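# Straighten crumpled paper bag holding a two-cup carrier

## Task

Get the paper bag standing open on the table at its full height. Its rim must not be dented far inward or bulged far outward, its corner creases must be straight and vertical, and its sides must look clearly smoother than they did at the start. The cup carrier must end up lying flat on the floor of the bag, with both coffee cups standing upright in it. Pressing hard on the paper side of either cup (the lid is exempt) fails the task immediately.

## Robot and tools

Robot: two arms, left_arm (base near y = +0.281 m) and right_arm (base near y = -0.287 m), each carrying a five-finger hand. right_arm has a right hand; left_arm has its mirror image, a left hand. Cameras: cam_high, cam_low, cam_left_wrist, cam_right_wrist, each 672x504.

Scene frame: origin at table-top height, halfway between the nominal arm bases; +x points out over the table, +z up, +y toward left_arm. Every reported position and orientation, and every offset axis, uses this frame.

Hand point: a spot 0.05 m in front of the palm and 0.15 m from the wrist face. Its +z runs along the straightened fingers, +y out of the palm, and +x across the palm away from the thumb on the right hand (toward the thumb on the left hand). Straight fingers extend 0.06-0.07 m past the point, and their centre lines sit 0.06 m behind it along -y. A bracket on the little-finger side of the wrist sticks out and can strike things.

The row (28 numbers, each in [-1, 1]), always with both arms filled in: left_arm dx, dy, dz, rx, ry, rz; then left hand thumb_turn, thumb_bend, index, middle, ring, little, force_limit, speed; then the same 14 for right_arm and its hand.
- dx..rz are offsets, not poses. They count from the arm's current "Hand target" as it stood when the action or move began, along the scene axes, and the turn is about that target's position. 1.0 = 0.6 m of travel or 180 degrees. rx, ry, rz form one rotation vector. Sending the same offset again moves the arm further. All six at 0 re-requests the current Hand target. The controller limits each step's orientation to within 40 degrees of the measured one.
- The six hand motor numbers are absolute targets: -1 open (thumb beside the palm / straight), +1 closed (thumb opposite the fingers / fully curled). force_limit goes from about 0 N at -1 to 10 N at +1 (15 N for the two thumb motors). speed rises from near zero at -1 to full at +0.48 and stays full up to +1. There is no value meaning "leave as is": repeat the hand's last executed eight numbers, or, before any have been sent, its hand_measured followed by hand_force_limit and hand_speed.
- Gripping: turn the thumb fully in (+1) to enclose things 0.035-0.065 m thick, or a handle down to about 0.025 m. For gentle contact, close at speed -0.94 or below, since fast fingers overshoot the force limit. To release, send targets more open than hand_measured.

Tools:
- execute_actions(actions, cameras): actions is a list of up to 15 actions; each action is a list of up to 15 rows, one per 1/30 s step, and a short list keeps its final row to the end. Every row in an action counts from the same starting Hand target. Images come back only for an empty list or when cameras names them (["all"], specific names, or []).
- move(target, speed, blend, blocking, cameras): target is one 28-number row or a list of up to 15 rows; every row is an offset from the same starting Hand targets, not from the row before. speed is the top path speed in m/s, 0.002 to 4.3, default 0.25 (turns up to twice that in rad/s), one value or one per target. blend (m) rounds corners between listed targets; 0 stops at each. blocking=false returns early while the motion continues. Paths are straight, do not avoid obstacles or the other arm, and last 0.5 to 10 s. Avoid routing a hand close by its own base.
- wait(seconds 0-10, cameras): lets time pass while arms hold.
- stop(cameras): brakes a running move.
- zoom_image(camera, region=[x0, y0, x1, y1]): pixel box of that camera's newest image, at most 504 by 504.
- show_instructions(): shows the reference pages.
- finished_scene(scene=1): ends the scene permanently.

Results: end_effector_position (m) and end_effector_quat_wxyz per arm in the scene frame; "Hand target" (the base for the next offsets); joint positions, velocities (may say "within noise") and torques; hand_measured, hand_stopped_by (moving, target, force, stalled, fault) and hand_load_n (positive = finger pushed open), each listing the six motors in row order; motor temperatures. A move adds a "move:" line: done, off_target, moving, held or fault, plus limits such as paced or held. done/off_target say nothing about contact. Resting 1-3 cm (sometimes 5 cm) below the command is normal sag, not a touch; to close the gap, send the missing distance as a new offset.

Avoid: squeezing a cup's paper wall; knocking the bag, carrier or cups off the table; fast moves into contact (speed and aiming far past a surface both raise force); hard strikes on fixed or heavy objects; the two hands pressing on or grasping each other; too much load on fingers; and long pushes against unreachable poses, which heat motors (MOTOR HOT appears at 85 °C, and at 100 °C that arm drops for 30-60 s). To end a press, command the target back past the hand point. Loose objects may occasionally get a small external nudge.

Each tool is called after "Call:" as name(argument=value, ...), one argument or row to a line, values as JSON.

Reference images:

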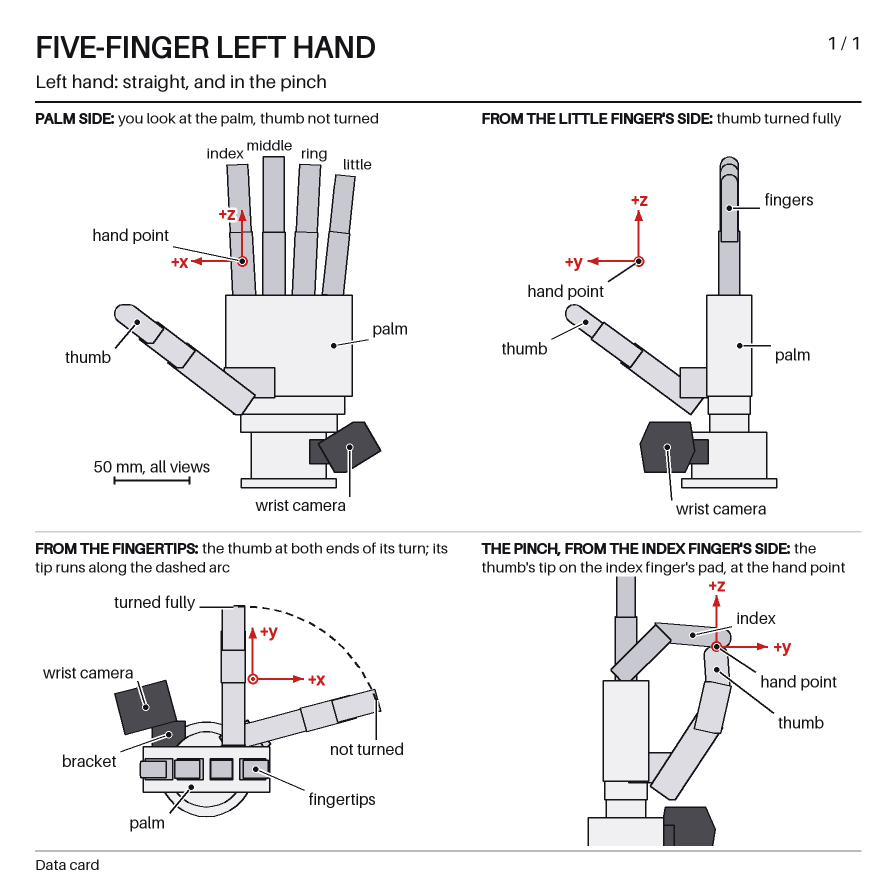

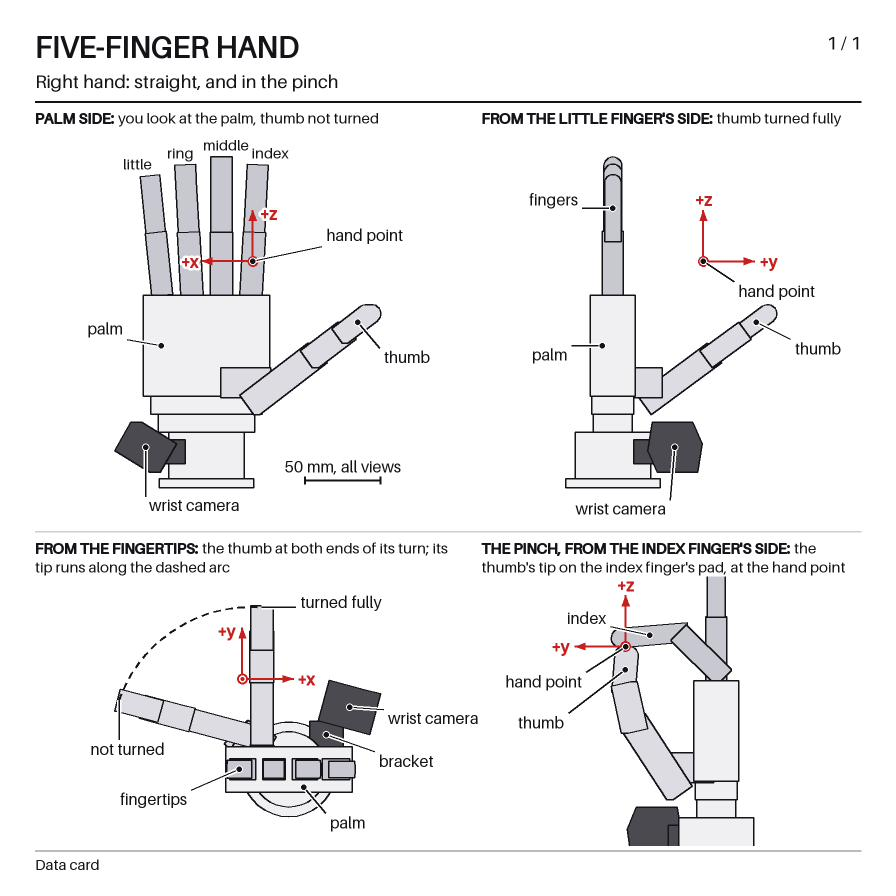

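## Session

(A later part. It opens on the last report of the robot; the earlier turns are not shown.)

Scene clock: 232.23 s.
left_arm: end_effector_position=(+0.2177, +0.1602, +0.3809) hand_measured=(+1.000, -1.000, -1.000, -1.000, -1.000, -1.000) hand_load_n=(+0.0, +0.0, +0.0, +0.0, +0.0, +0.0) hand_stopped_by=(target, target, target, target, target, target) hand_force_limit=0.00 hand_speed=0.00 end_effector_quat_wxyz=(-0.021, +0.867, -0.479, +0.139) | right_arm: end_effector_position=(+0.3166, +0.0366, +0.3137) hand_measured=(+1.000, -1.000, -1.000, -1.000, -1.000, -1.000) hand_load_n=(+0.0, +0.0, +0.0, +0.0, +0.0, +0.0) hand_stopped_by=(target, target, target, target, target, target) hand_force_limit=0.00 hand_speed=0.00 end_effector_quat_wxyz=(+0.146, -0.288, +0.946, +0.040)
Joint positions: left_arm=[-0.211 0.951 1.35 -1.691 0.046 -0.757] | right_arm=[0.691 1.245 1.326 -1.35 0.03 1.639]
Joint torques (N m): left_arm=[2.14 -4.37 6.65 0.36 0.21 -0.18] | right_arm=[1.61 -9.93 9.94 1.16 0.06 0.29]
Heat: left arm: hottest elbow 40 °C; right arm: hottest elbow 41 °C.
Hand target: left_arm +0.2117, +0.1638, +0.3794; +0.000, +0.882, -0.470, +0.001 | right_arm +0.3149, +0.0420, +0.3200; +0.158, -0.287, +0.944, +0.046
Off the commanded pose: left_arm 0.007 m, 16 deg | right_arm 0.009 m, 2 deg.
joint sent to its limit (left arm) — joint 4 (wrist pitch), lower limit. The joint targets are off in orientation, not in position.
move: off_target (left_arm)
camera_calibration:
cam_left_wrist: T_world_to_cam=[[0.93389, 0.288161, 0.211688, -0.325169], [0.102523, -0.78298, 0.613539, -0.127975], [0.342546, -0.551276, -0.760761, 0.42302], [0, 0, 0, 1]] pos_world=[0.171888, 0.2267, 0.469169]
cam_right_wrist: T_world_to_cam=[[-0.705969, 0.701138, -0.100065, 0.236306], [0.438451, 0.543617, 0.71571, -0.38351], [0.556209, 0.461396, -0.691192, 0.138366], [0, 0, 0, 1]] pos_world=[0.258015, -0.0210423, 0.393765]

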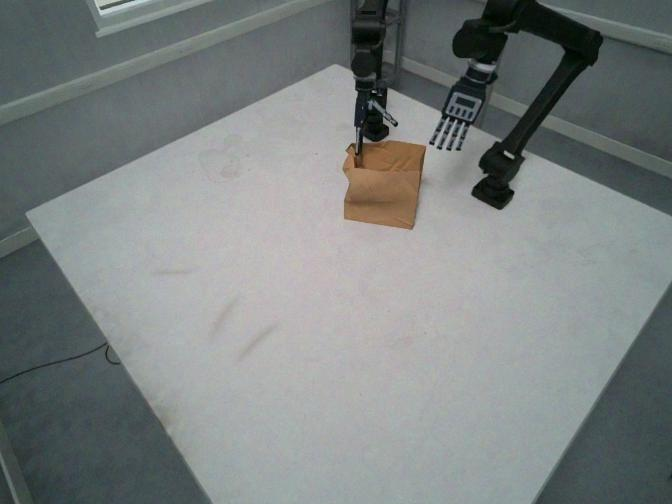

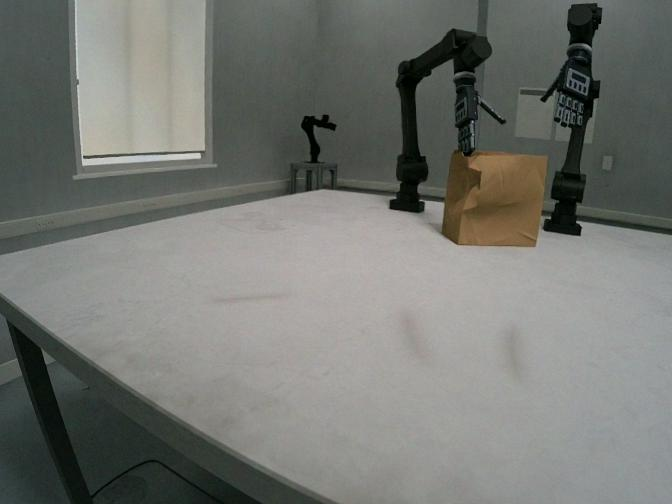

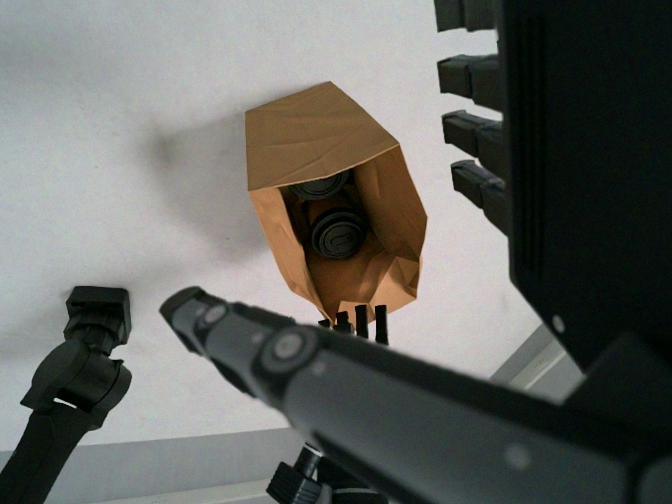

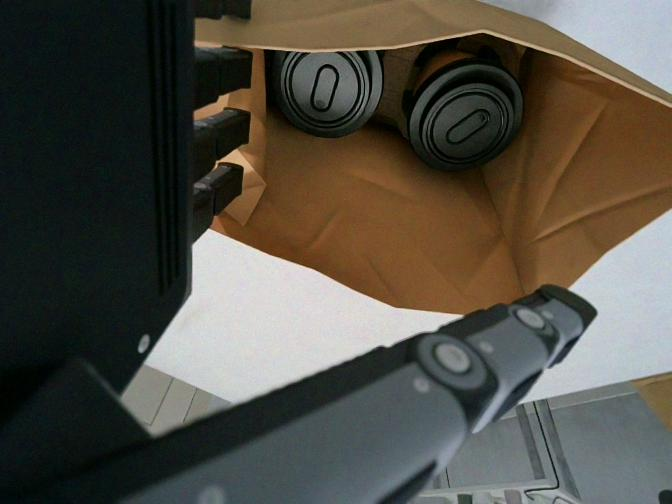

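Call:
move(
  target=[0,0,0,0,0,0,1,-1,-1,-1,-1,-1,0,0,0,0,-0.1,0,0,0,1,-1,-1,-1,-1,-1,0,0],
  cameras=["all"],
  speed=0.1,
)

Call:
zoom_image(
  camera="cam_high",
  region=[320, 60, 450, 240],
)

Call:
zoom_image(
  camera="cam_left_wrist",
  region=[230, 70, 450, 350],
)

Scene clock: 244.07 s.
left_arm: end_effector_position=(+0.2177, +0.1602, +0.3809) hand_measured=(+1.000, -1.000, -1.000, -1.000, -1.000, -1.000) hand_load_n=(+0.0, +0.0, +0.0, +0.0, +0.5, +0.0) hand_stopped_by=(target, target, target, target, target, target) hand_force_limit=0.00 hand_speed=0.00 end_effector_quat_wxyz=(-0.021, +0.867, -0.479, +0.139) | right_arm: end_effector_position=(+0.3154, +0.0381, +0.2858) hand_measured=(+1.000, -1.000, -1.000, -1.000, -1.000, -1.000) hand_load_n=(+0.0, +0.0, +0.0, -1.0, +0.0, +0.0) hand_stopped_by=(target, target, target, target, target, target) hand_force_limit=0.00 hand_speed=0.00 end_effector_quat_wxyz=(+0.175, -0.288, +0.940, +0.052)
Joint positions: left_arm=[-0.211 0.951 1.35 -1.691 0.046 -0.757] | right_arm=[0.695 1.201 1.196 -1.2 0.028 1.639]
Joint torques (N m): left_arm=[2.08 -4.37 6.65 0.36 0.21 -0.19] | right_arm=[1.26 -6.48 7.43 1.57 0.14 0.28]
Heat: left arm: hottest elbow 40 °C; right arm: hottest elbow 42 °C.
Hand target: left_arm +0.2117, +0.1638, +0.3794; +0.000, +0.882, -0.470, +0.001 | right_arm +0.3149, +0.0420, +0.2600; +0.158, -0.287, +0.944, +0.046
Off the commanded pose: left_arm 0.007 m, 16 deg | right_arm 0.026 m, 2 deg.
joint sent to its limit (left arm) — joint 4 (wrist pitch), lower limit. The joint targets are off in orientation, not in position.
move: off_target (left_arm, right_arm)
camera_calibration:
cam_left_wrist: T_world_to_cam=[[0.93389, 0.288161, 0.211688, -0.325169], [0.102523, -0.78298, 0.613539, -0.127975], [0.342546, -0.551276, -0.760761, 0.42302], [0, 0, 0, 1]] pos_world=[0.171888, 0.2267, 0.469169]
cam_right_wrist: T_world_to_cam=[[-0.703421, 0.702794, -0.106203, 0.232501], [0.400339, 0.515214, 0.757814, -0.362647], [0.587305, 0.490546, -0.643769, 0.0946313], [0, 0, 0, 1]] pos_world=[0.253151, -0.0229803, 0.360433]

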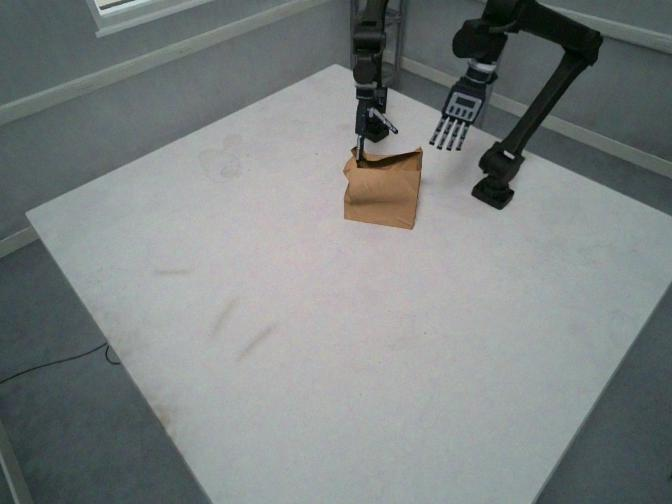

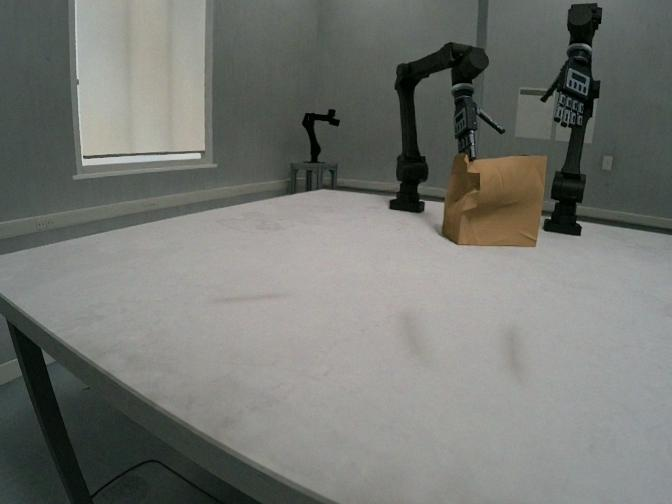

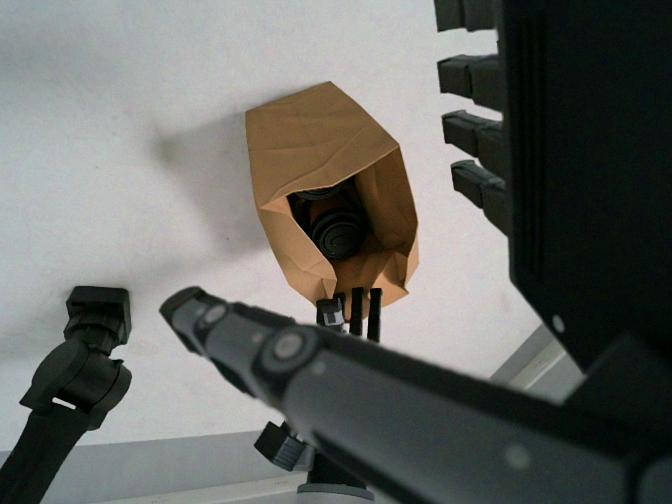

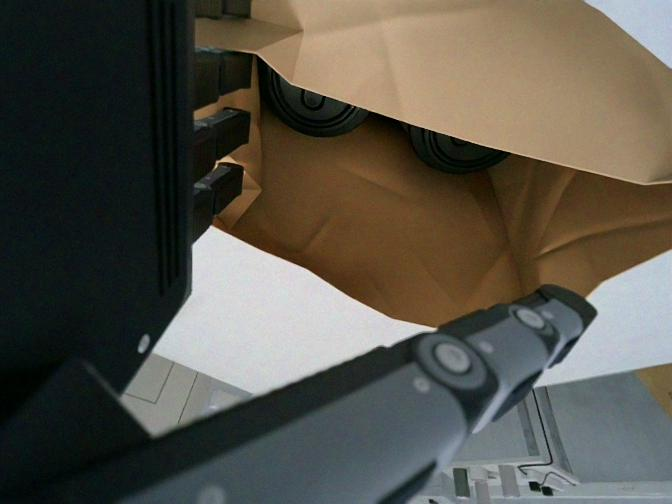

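Scaled by 2.800 from the camera's 672x504 image, which has a finer 960x720 frame.

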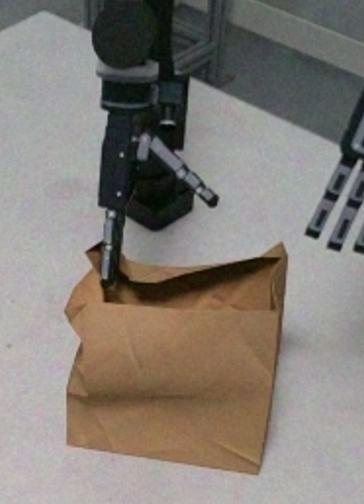

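Scaled by 1.800 from the camera's 672x504 image, which has a finer 960x720 frame.

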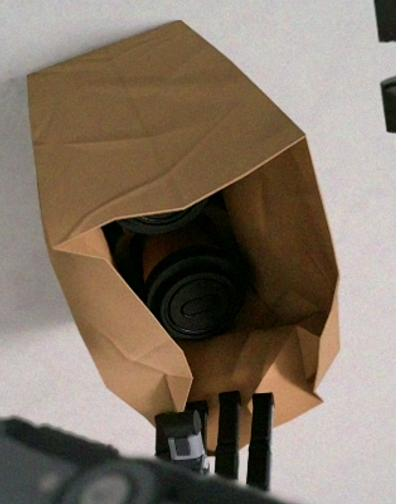

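Call:
move(
  target=[0,0,0,0,0,0,1,-1,-1,-1,-1,-1,0,0,0,0,0.2,0,0,0,1,-1,-1,-1,-1,-1,0,0],
  cameras=["all"],
  speed=0.2,
)

Call:
zoom_image(
  camera="cam_left_wrist",
  region=[230, 70, 450, 350],
)

Call:
zoom_image(
  camera="cam_high",
  region=[320, 60, 450, 240],
)

Scene clock: 249.27 s.
left_arm: end_effector_position=(+0.2177, +0.1602, +0.3809) hand_measured=(+1.000, -1.000, -1.000, -1.000, -1.000, -1.000) hand_load_n=(+0.0, +0.0, +0.0, +0.0, +0.0, +0.0) hand_stopped_by=(target, target, target, target, target, target) hand_force_limit=0.00 hand_speed=0.00 end_effector_quat_wxyz=(-0.021, +0.867, -0.479, +0.139) | right_arm: end_effector_position=(+0.3108, +0.0341, +0.3569) hand_measured=(+1.000, -1.000, -1.000, -1.000, -1.000, -1.000) hand_load_n=(+0.0, +0.0, +0.0, +0.0, +0.0, -0.5) hand_stopped_by=(target, target, target, target, target, target) hand_force_limit=0.00 hand_speed=0.00 end_effector_quat_wxyz=(+0.141, -0.290, +0.946, +0.039)
Joint positions: left_arm=[-0.211 0.951 1.35 -1.691 0.046 -0.757] | right_arm=[0.695 1.253 1.45 -1.477 0.029 1.64]
Joint torques (N m): left_arm=[2.14 -4.37 6.65 0.36 0.21 -0.19] | right_arm=[1.14 -8.64 14.37 0.01 0.07 0.28]
Heat: left arm: hottest elbow 40 °C; right arm: hottest elbow 42 °C.
Hand target: left_arm +0.2117, +0.1638, +0.3794; +0.000, +0.882, -0.470, +0.001 | right_arm +0.3149, +0.0420, +0.3802; +0.158, -0.287, +0.944, +0.046
Off the commanded pose: left_arm 0.007 m, 16 deg | right_arm 0.025 m, 2 deg.
joint sent to its limit (left arm) — joint 4 (wrist pitch), lower limit. The joint targets are off in orientation, not in position.
move: off_target (left_arm, right_arm)
camera_calibration:
cam_left_wrist: T_world_to_cam=[[0.93389, 0.288161, 0.211688, -0.325169], [0.102523, -0.78298, 0.613539, -0.127975], [0.342546, -0.551276, -0.760761, 0.42302], [0, 0, 0, 1]] pos_world=[0.171888, 0.2267, 0.469169]
cam_right_wrist: T_world_to_cam=[[-0.70863, 0.698738, -0.0980233, 0.238464], [0.443562, 0.549201, 0.708259, -0.409613], [0.548722, 0.458414, -0.699114, 0.177915], [0, 0, 0, 1]] pos_world=[0.253046, -0.0232223, 0.437869]

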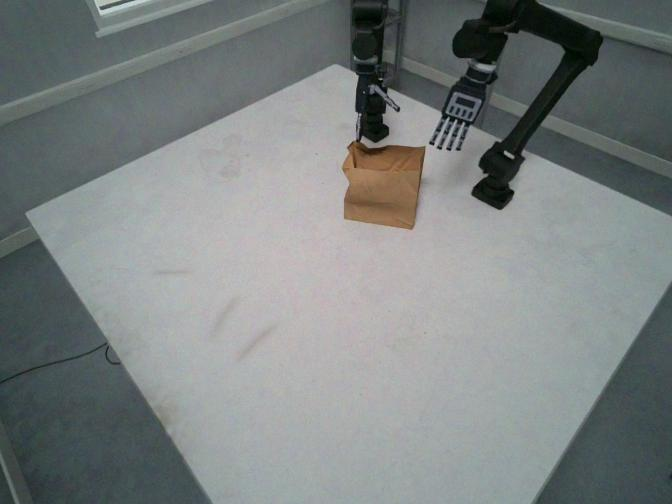

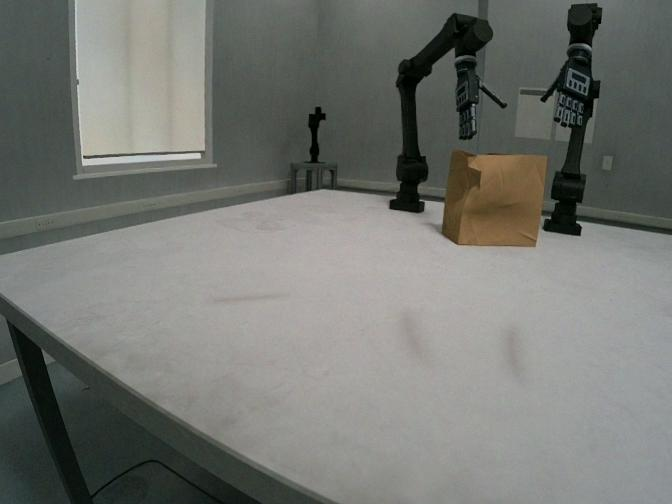

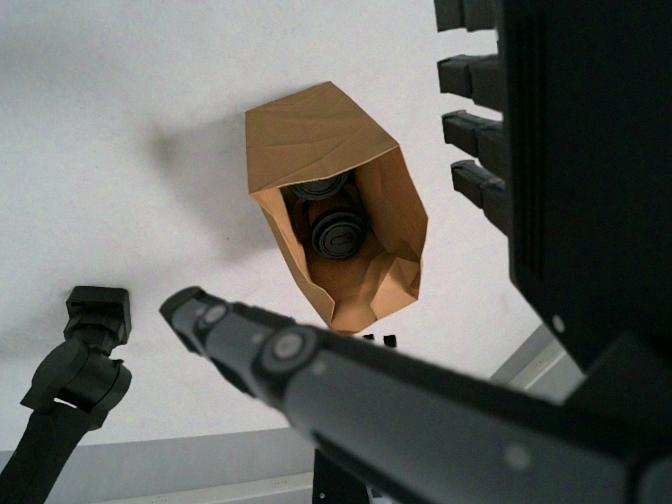

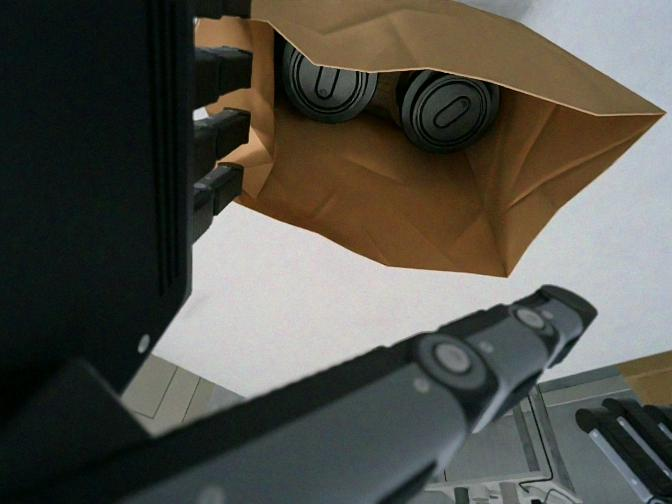

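Scaled by 1.800 from the camera's 672x504 image, which has a finer 960x720 frame.

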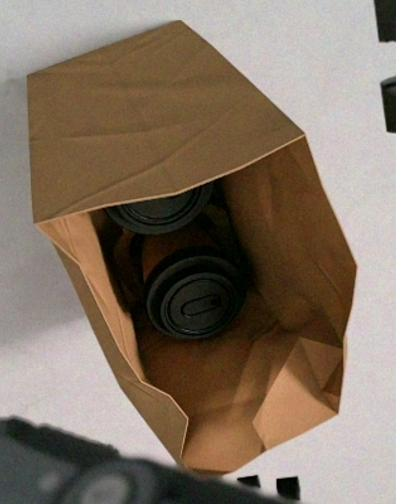

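Scaled by 2.800 from the camera's 672x504 image, which has a finer 960x720 frame.

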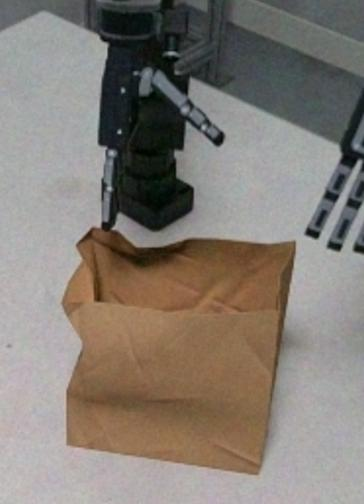

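Call:
move(
  target=[0,0,0,0,0,0,1,-1,-1,-1,-1,-1,0,0,0.056,0.0705,-0.083,0,0,0,1,-1,-1,-1,-1,-1,0,0],
  cameras=["cam_left_wrist","cam_right_wrist"],
  speed=0.2,
)

Scene clock: 275.97 s.
left_arm: end_effector_position=(+0.2177, +0.1602, +0.3809) hand_measured=(+1.000, -1.000, -1.000, -1.000, -1.000, -1.000) hand_load_n=(+0.0, +0.0, +0.0, +0.0, +0.0, +0.0) hand_stopped_by=(target, target, target, target, target, target) hand_force_limit=0.00 hand_speed=0.00 end_effector_quat_wxyz=(-0.021, +0.867, -0.479, +0.139) | right_arm: end_effector_position=(+0.3448, +0.0733, +0.3135) hand_measured=(+1.000, -1.000, -1.000, -1.000, -1.000, -1.000) hand_load_n=(+0.0, +0.0, +0.0, +0.0, +0.0, +0.0) hand_stopped_by=(target, target, target, target, target, target) hand_force_limit=0.00 hand_speed=0.00 end_effector_quat_wxyz=(+0.137, -0.289, +0.947, +0.036)
Joint positions: left_arm=[-0.211 0.951 1.35 -1.691 0.046 -0.757] | right_arm=[0.719 1.375 1.45 -1.365 0.038 1.665]
Joint torques (N m): left_arm=[2.14 -4.37 6.65 0.38 0.21 -0.18] | right_arm=[1.38 -11.4 12.3 1.14 0.07 0.21]
Motor temperatures (°C): left_arm=[31 32 39 32 30 30] | right_arm=[34 35 46 37 31 34]
Heat: left arm: hottest elbow 39 °C; right arm: hottest elbow 46 °C.
Hand target: left_arm +0.2117, +0.1638, +0.3794; +0.000, +0.882, -0.470, +0.001 | right_arm +0.3486, +0.0842, +0.3304; +0.158, -0.287, +0.944, +0.046
Off the commanded pose: left_arm 0.007 m, 16 deg | right_arm 0.021 m, 3 deg.
joint sent to its limit (left arm) — joint 4 (wrist pitch), lower limit. The joint targets are off in orientation, not in position.
move: off_target (left_arm, right_arm)
camera_calibration:
cam_left_wrist: T_world_to_cam=[[0.93389, 0.288161, 0.211688, -0.325169], [0.102523, -0.78298, 0.613539, -0.127975], [0.342546, -0.551276, -0.760761, 0.42302], [0, 0, 0, 1]] pos_world=[0.171888, 0.2267, 0.469169]
cam_right_wrist: T_world_to_cam=[[-0.707641, 0.699696, -0.0983328, 0.230665], [0.448978, 0.552742, 0.702065, -0.415578], [0.545585, 0.452661, -0.705291, 0.11446], [0, 0, 0, 1]] pos_world=[0.287366, 0.0165004, 0.395172]
Images, in order (width x height): cam_left_wrist 672x504, cam_right_wrist 672x504.

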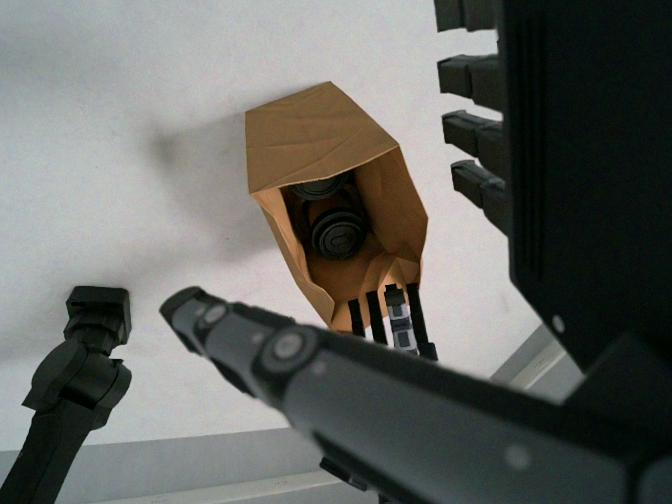

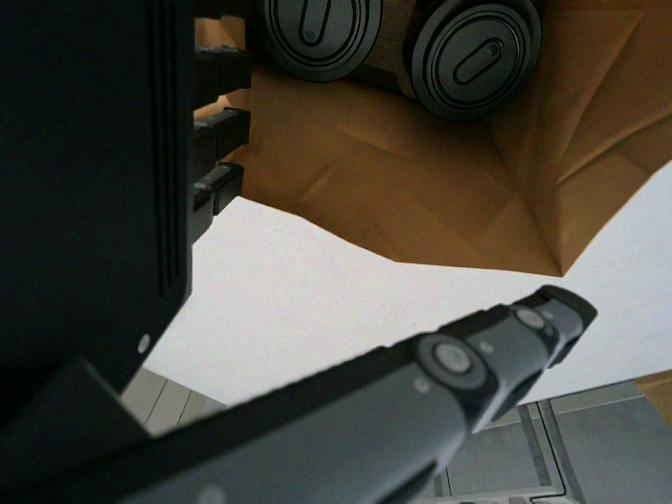

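Call:
move(
  target=[0,0,0,0,0,0,1,-1,-1,-1,-1,-1,0,0,-0.043,0.02,0,0,0,0,1,-1,-1,-1,-1,-1,0,0],
  cameras=["cam_left_wrist","cam_right_wrist"],
  speed=0.2,
)

Call:
zoom_image(
  camera="cam_left_wrist",
  region=[230, 70, 450, 350],
)

Scene clock: 281.07 s.
left_arm: end_effector_position=(+0.2177, +0.1602, +0.3809) hand_measured=(+1.000, -1.000, -1.000, -1.000, -1.000, -1.000) hand_load_n=(+0.0, +0.0, +0.0, +0.0, +0.0, +0.0) hand_stopped_by=(target, target, target, target, target, target) hand_force_limit=0.00 hand_speed=0.00 end_effector_quat_wxyz=(-0.021, +0.867, -0.479, +0.139) | right_arm: end_effector_position=(+0.3251, +0.0911, +0.3234) hand_measured=(+1.000, -1.000, -1.000, -1.000, -1.000, -1.000) hand_load_n=(+0.0, +0.0, +0.0, +0.0, +0.5, +0.0) hand_stopped_by=(target, target, target, target, target, target) hand_force_limit=0.00 hand_speed=0.00 end_effector_quat_wxyz=(+0.148, -0.289, +0.945, +0.040)
Joint positions: left_arm=[-0.211 0.951 1.35 -1.691 0.046 -0.757] | right_arm=[0.784 1.355 1.45 -1.365 0.059 1.725]
Joint torques (N m): left_arm=[2.14 -4.37 6.65 0.36 0.21 -0.18] | right_arm=[1.32 -11.34 10.24 1.01 0.09 0.24]
Heat: left arm: hottest elbow 39 °C; right arm: hottest elbow 46 °C.
Hand target: left_arm +0.2117, +0.1638, +0.3794; +0.000, +0.882, -0.470, +0.001 | right_arm +0.3228, +0.0962, +0.3304; +0.158, -0.287, +0.944, +0.046
Off the commanded pose: left_arm 0.007 m, 16 deg | right_arm 0.009 m, 1 deg.
joint sent to its limit (left arm) — joint 4 (wrist pitch), lower limit. The joint targets are off in orientation, not in position.
move: off_target (left_arm)
camera_calibration:
cam_left_wrist: T_world_to_cam=[[0.93389, 0.288161, 0.211688, -0.325169], [0.102523, -0.78298, 0.613539, -0.127975], [0.342546, -0.551276, -0.760761, 0.42302], [0, 0, 0, 1]] pos_world=[0.171888, 0.2267, 0.469169]
cam_right_wrist: T_world_to_cam=[[-0.706543, 0.700187, -0.102645, 0.20618], [0.434737, 0.543904, 0.717755, -0.423188], [0.558391, 0.462501, -0.688688, 0.113628], [0, 0, 0, 1]] pos_world=[0.266201, 0.0332554, 0.403163]
Images, in order (width x height): cam_left_wrist 672x504, cam_right_wrist 672x504.

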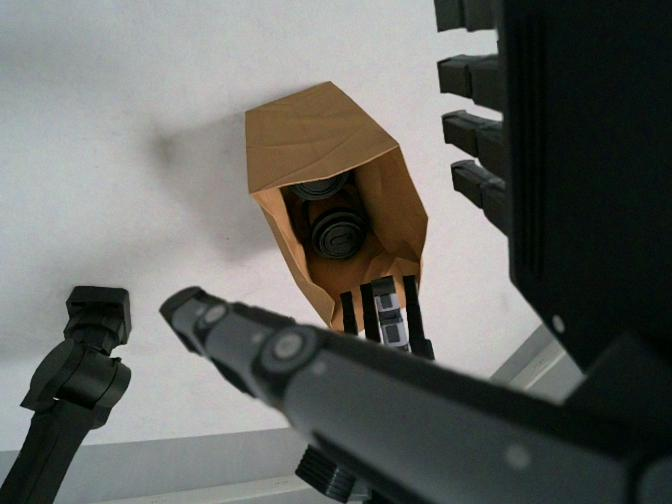

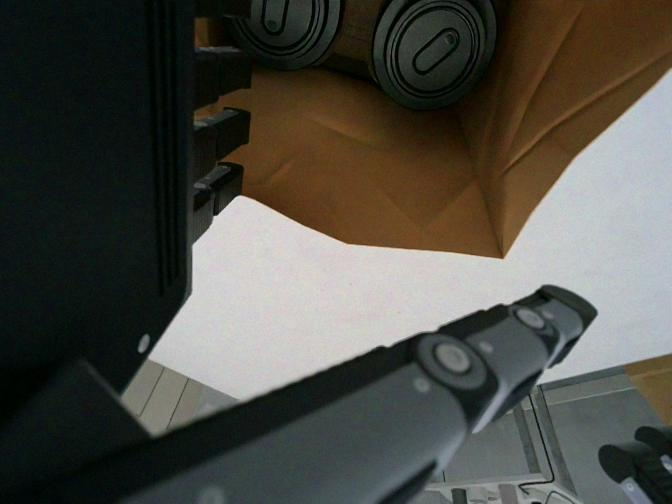

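Scaled by 1.800 from the camera's 672x504 image, which has a finer 960x720 frame.

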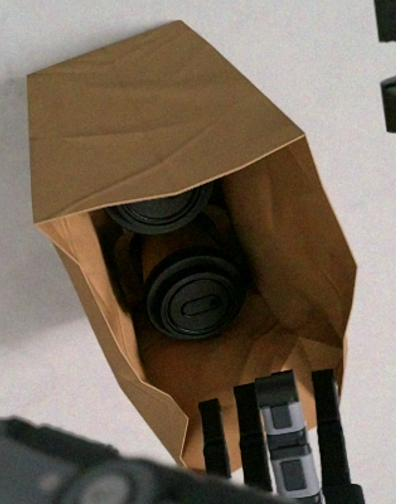

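Call:
move(
  target=[
    [-0.02,0.127,0.067,0,0,0,1,-1,-1,-1,-1,-1,0,0,0,0,0.03,0,0,0,1,-1,-1,-1,-1,-1,0,0],
    [-0.02,0.127,0.067,0,0,0,1,-1,-1,-1,-1,-1,0,0,-0.07,0.073,0.03,0,0,0,1,-1,-1,-1,-1,-1,0,0],
  ],
  cameras=["cam_high","cam_left_wrist","cam_right_wrist"],
  speed=0.2,
)

Call:
zoom_image(
  camera="cam_left_wrist",
  region=[230, 70, 450, 350],
)

Scene clock: 292.87 s.
left_arm: end_effector_position=(+0.2017, +0.2377, +0.3985) hand_measured=(+1.000, -1.000, -1.000, -1.000, -1.000, -1.000) hand_load_n=(+0.0, +0.0, +0.0, +0.0, +0.0, +0.0) hand_stopped_by=(target, target, target, target, target, target) hand_force_limit=0.00 hand_speed=0.00 end_effector_quat_wxyz=(-0.080, +0.864, -0.466, +0.174) | right_arm: end_effector_position=(+0.2774, +0.1279, +0.3244) hand_measured=(+1.000, -1.000, -1.000, -1.000, -1.000, -1.000) hand_load_n=(+0.0, +0.0, +0.0, +0.0, +0.0, +0.0) hand_stopped_by=(target, target, target, target, target, target) hand_force_limit=0.00 hand_speed=0.00 end_effector_quat_wxyz=(+0.142, -0.290, +0.946, +0.034)
Joint positions: left_arm=[0.09 0.85 1.35 -1.691 0.066 -0.481] | right_arm=[0.933 1.355 1.459 -1.4 0.105 1.866]
Joint torques (N m): left_arm=[1.85 -1.96 11.56 0.55 0.09 -0.04] | right_arm=[1.38 -10.05 14.79 0.12 0.1 0.25]
Heat: left arm: hottest elbow 40 °C; right arm: hottest elbow 46 °C.
Hand target: left_arm +0.1997, +0.2401, +0.4197; +0.000, +0.882, -0.470, +0.001 | right_arm +0.2807, +0.1401, +0.3483; +0.158, -0.287, +0.944, +0.046
Off the commanded pose: left_arm 0.021 m, 22 deg | right_arm 0.027 m, 2 deg.
joint sent to its limit (left arm) — joint 4 (wrist pitch), lower limit. The joint targets are off in orientation, not in position.
move: off_target (left_arm, right_arm)
camera_calibration:
cam_left_wrist: T_world_to_cam=[[0.891431, 0.30049, 0.3392, -0.381435], [0.0593582, -0.819506, 0.569988, -0.0417962], [0.449252, -0.487971, -0.748369, 0.443081], [0, 0, 0, 1]] pos_world=[0.143448, 0.296576, 0.484794]
cam_right_wrist: T_world_to_cam=[[-0.707982, 0.698074, -0.107022, 0.148957], [0.439615, 0.554216, 0.706812, -0.422299], [0.55272, 0.453362, -0.699259, 0.130051], [0, 0, 0, 1]] pos_world=[0.219227, 0.0711018, 0.405367]
Images, in order (width x height): cam_high 672x504, cam_left_wrist 672x504, cam_right_wrist 672x504.

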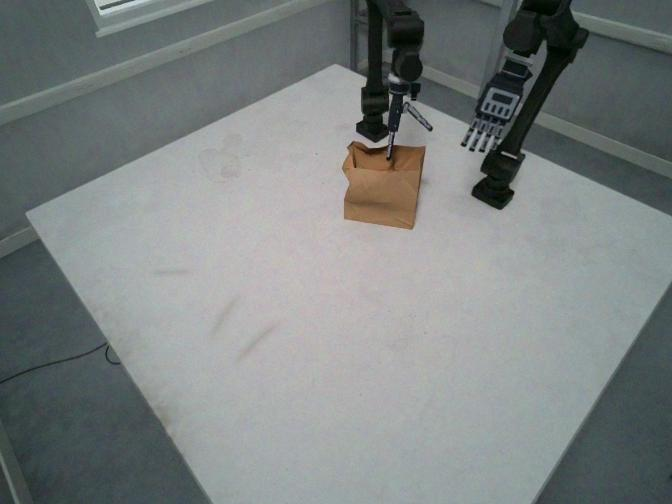

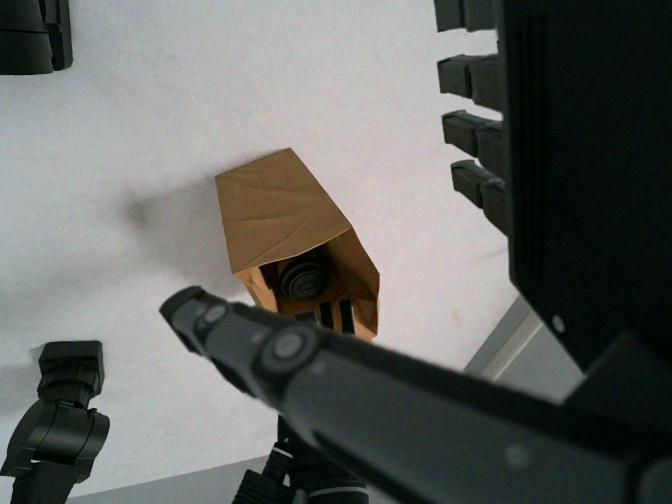

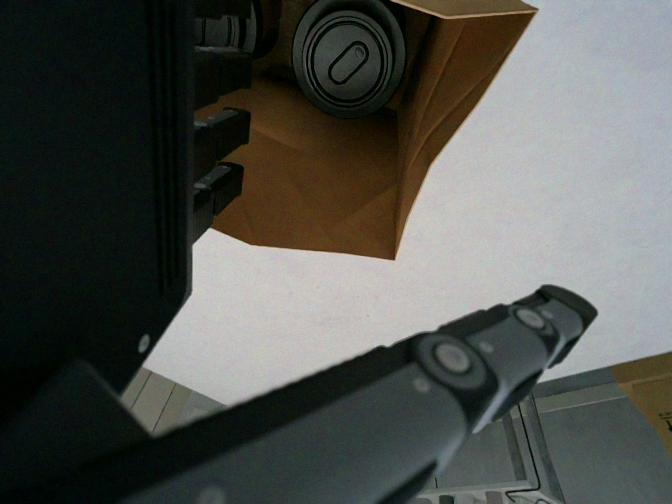

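Scaled by 1.800 from the camera's 672x504 image, which has a finer 960x720 frame.

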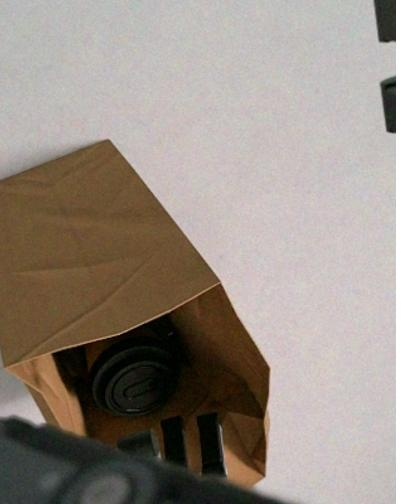

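Call:
move(
  target=[
    [0,0,0,0,0,0,-1,-1,-1,-1,-1,-1,0,0,0.021,0.014,-0.03,0,0,0,1,-1,-1,-1,-1,-1,0,0],
    [0,0,0,0,0,0,-1,-1,-1,-1,-1,-1,0,0,0.021,0.014,-0.12,0,0,0,1,-1,-1,-1,-1,-1,0,0],
  ],
  cameras=["all"],
  speed=0.12,
)

Call:
zoom_image(
  camera="cam_left_wrist",
  region=[200, 130, 420, 400],
)

Call:
zoom_image(
  camera="cam_high",
  region=[320, 60, 450, 240],
)

Scene clock: 302.53 s.
left_arm: end_effector_position=(+0.2016, +0.2377, +0.3985) hand_measured=(-1.000, -1.000, -1.000, -1.000, -1.000, -1.000) hand_load_n=(+0.0, +0.0, +0.0, +0.0, +0.0, +0.0) hand_stopped_by=(target, target, target, target, target, target) hand_force_limit=0.00 hand_speed=0.00 end_effector_quat_wxyz=(-0.080, +0.863, -0.467, +0.174) | right_arm: end_effector_position=(+0.2907, +0.1448, +0.2756) hand_measured=(+1.000, -1.000, -1.000, -1.000, -1.000, -1.000) hand_load_n=(+0.0, +0.0, +0.0, +0.0, +0.0, +0.0) hand_stopped_by=(target, target, target, target, target, target) hand_force_limit=0.00 hand_speed=0.00 end_effector_quat_wxyz=(+0.153, -0.289, +0.944, +0.042)
Joint positions: left_arm=[0.09 0.85 1.35 -1.691 0.066 -0.479] | right_arm=[0.933 1.389 1.356 -1.237 0.105 1.867]
Joint torques (N m): left_arm=[1.79 -2.02 11.56 0.57 0.1 -0.06] | right_arm=[0.73 -10.75 10.04 1.21 -0.01 0.18]
Heat: left arm: hottest elbow 41 °C; right arm: hottest elbow 45 °C.
Hand target: left_arm +0.1997, +0.2401, +0.4197; +0.000, +0.882, -0.470, +0.001 | right_arm +0.2933, +0.1485, +0.2764; +0.158, -0.287, +0.944, +0.046
Off the commanded pose: left_arm 0.021 m, 22 deg | right_arm 0.005 m, 1 deg.
joint sent to its limit (left arm) — joint 4 (wrist pitch), lower limit. The joint targets are off in orientation, not in position.
move: off_target (left_arm)
camera_calibration:
cam_left_wrist: T_world_to_cam=[[0.891828, 0.299096, 0.339388, -0.381203], [0.0582494, -0.819916, 0.569512, -0.0412027], [0.448609, -0.488138, -0.748647, 0.443406], [0, 0, 0, 1]] pos_world=[0.143452, 0.296677, 0.484796]
cam_right_wrist: T_world_to_cam=[[-0.706017, 0.700532, -0.1039, 0.139491], [0.428482, 0.539354, 0.724914, -0.402624], [0.563864, 0.467282, -0.680958, 0.0706322], [0, 0, 0, 1]] pos_world=[0.231173, 0.086433, 0.354458]

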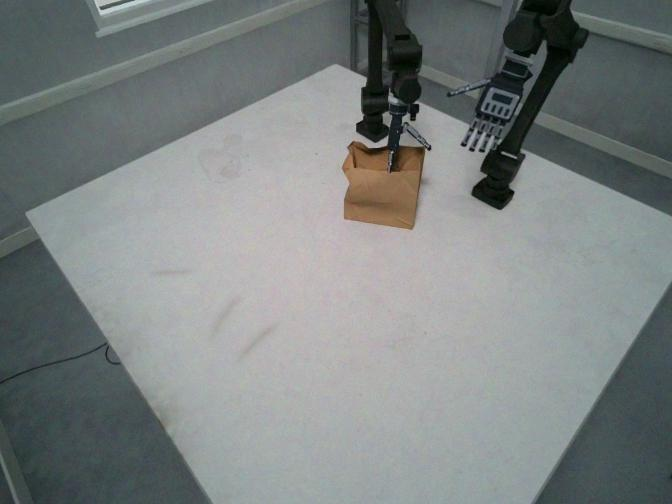

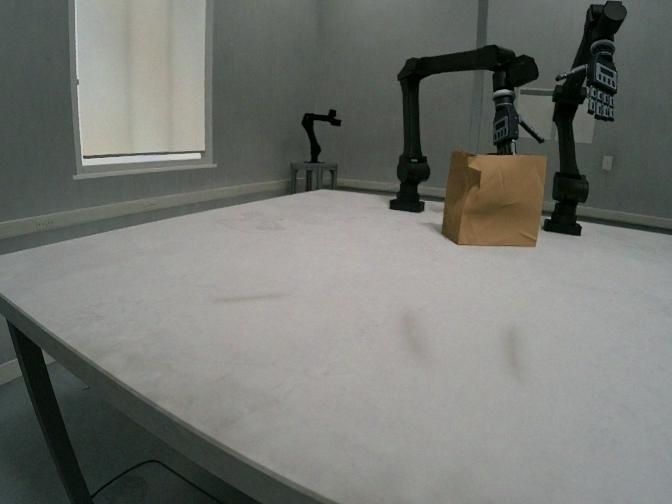

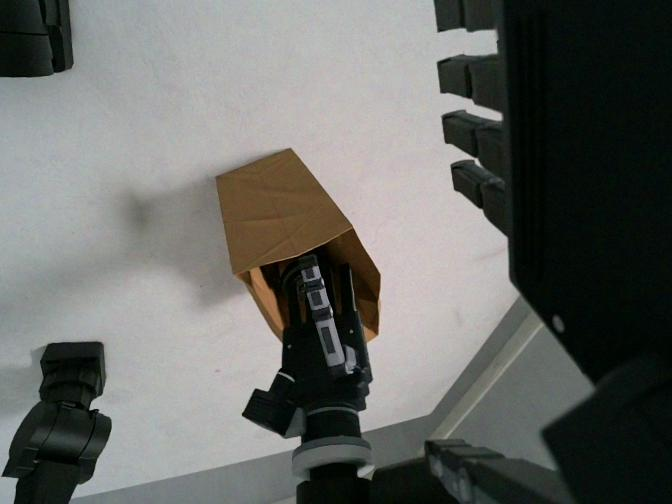

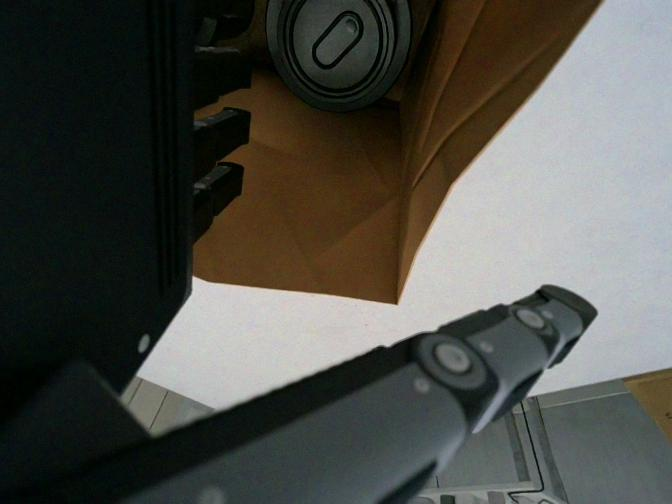

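Scaled by 1.867 from the camera's 672x504 image, which has a finer 960x720 frame.

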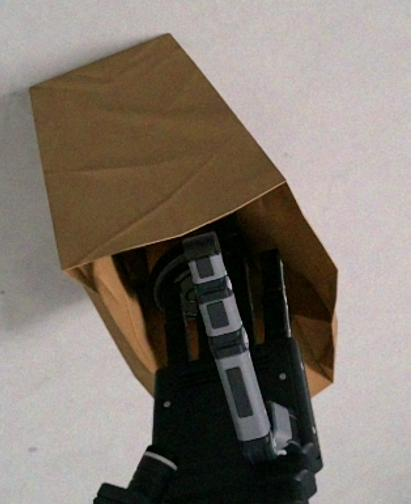

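Scaled by 2.800 from the camera's 672x504 image, which has a finer 960x720 frame.

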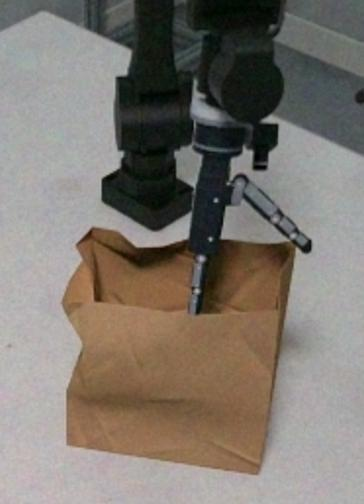

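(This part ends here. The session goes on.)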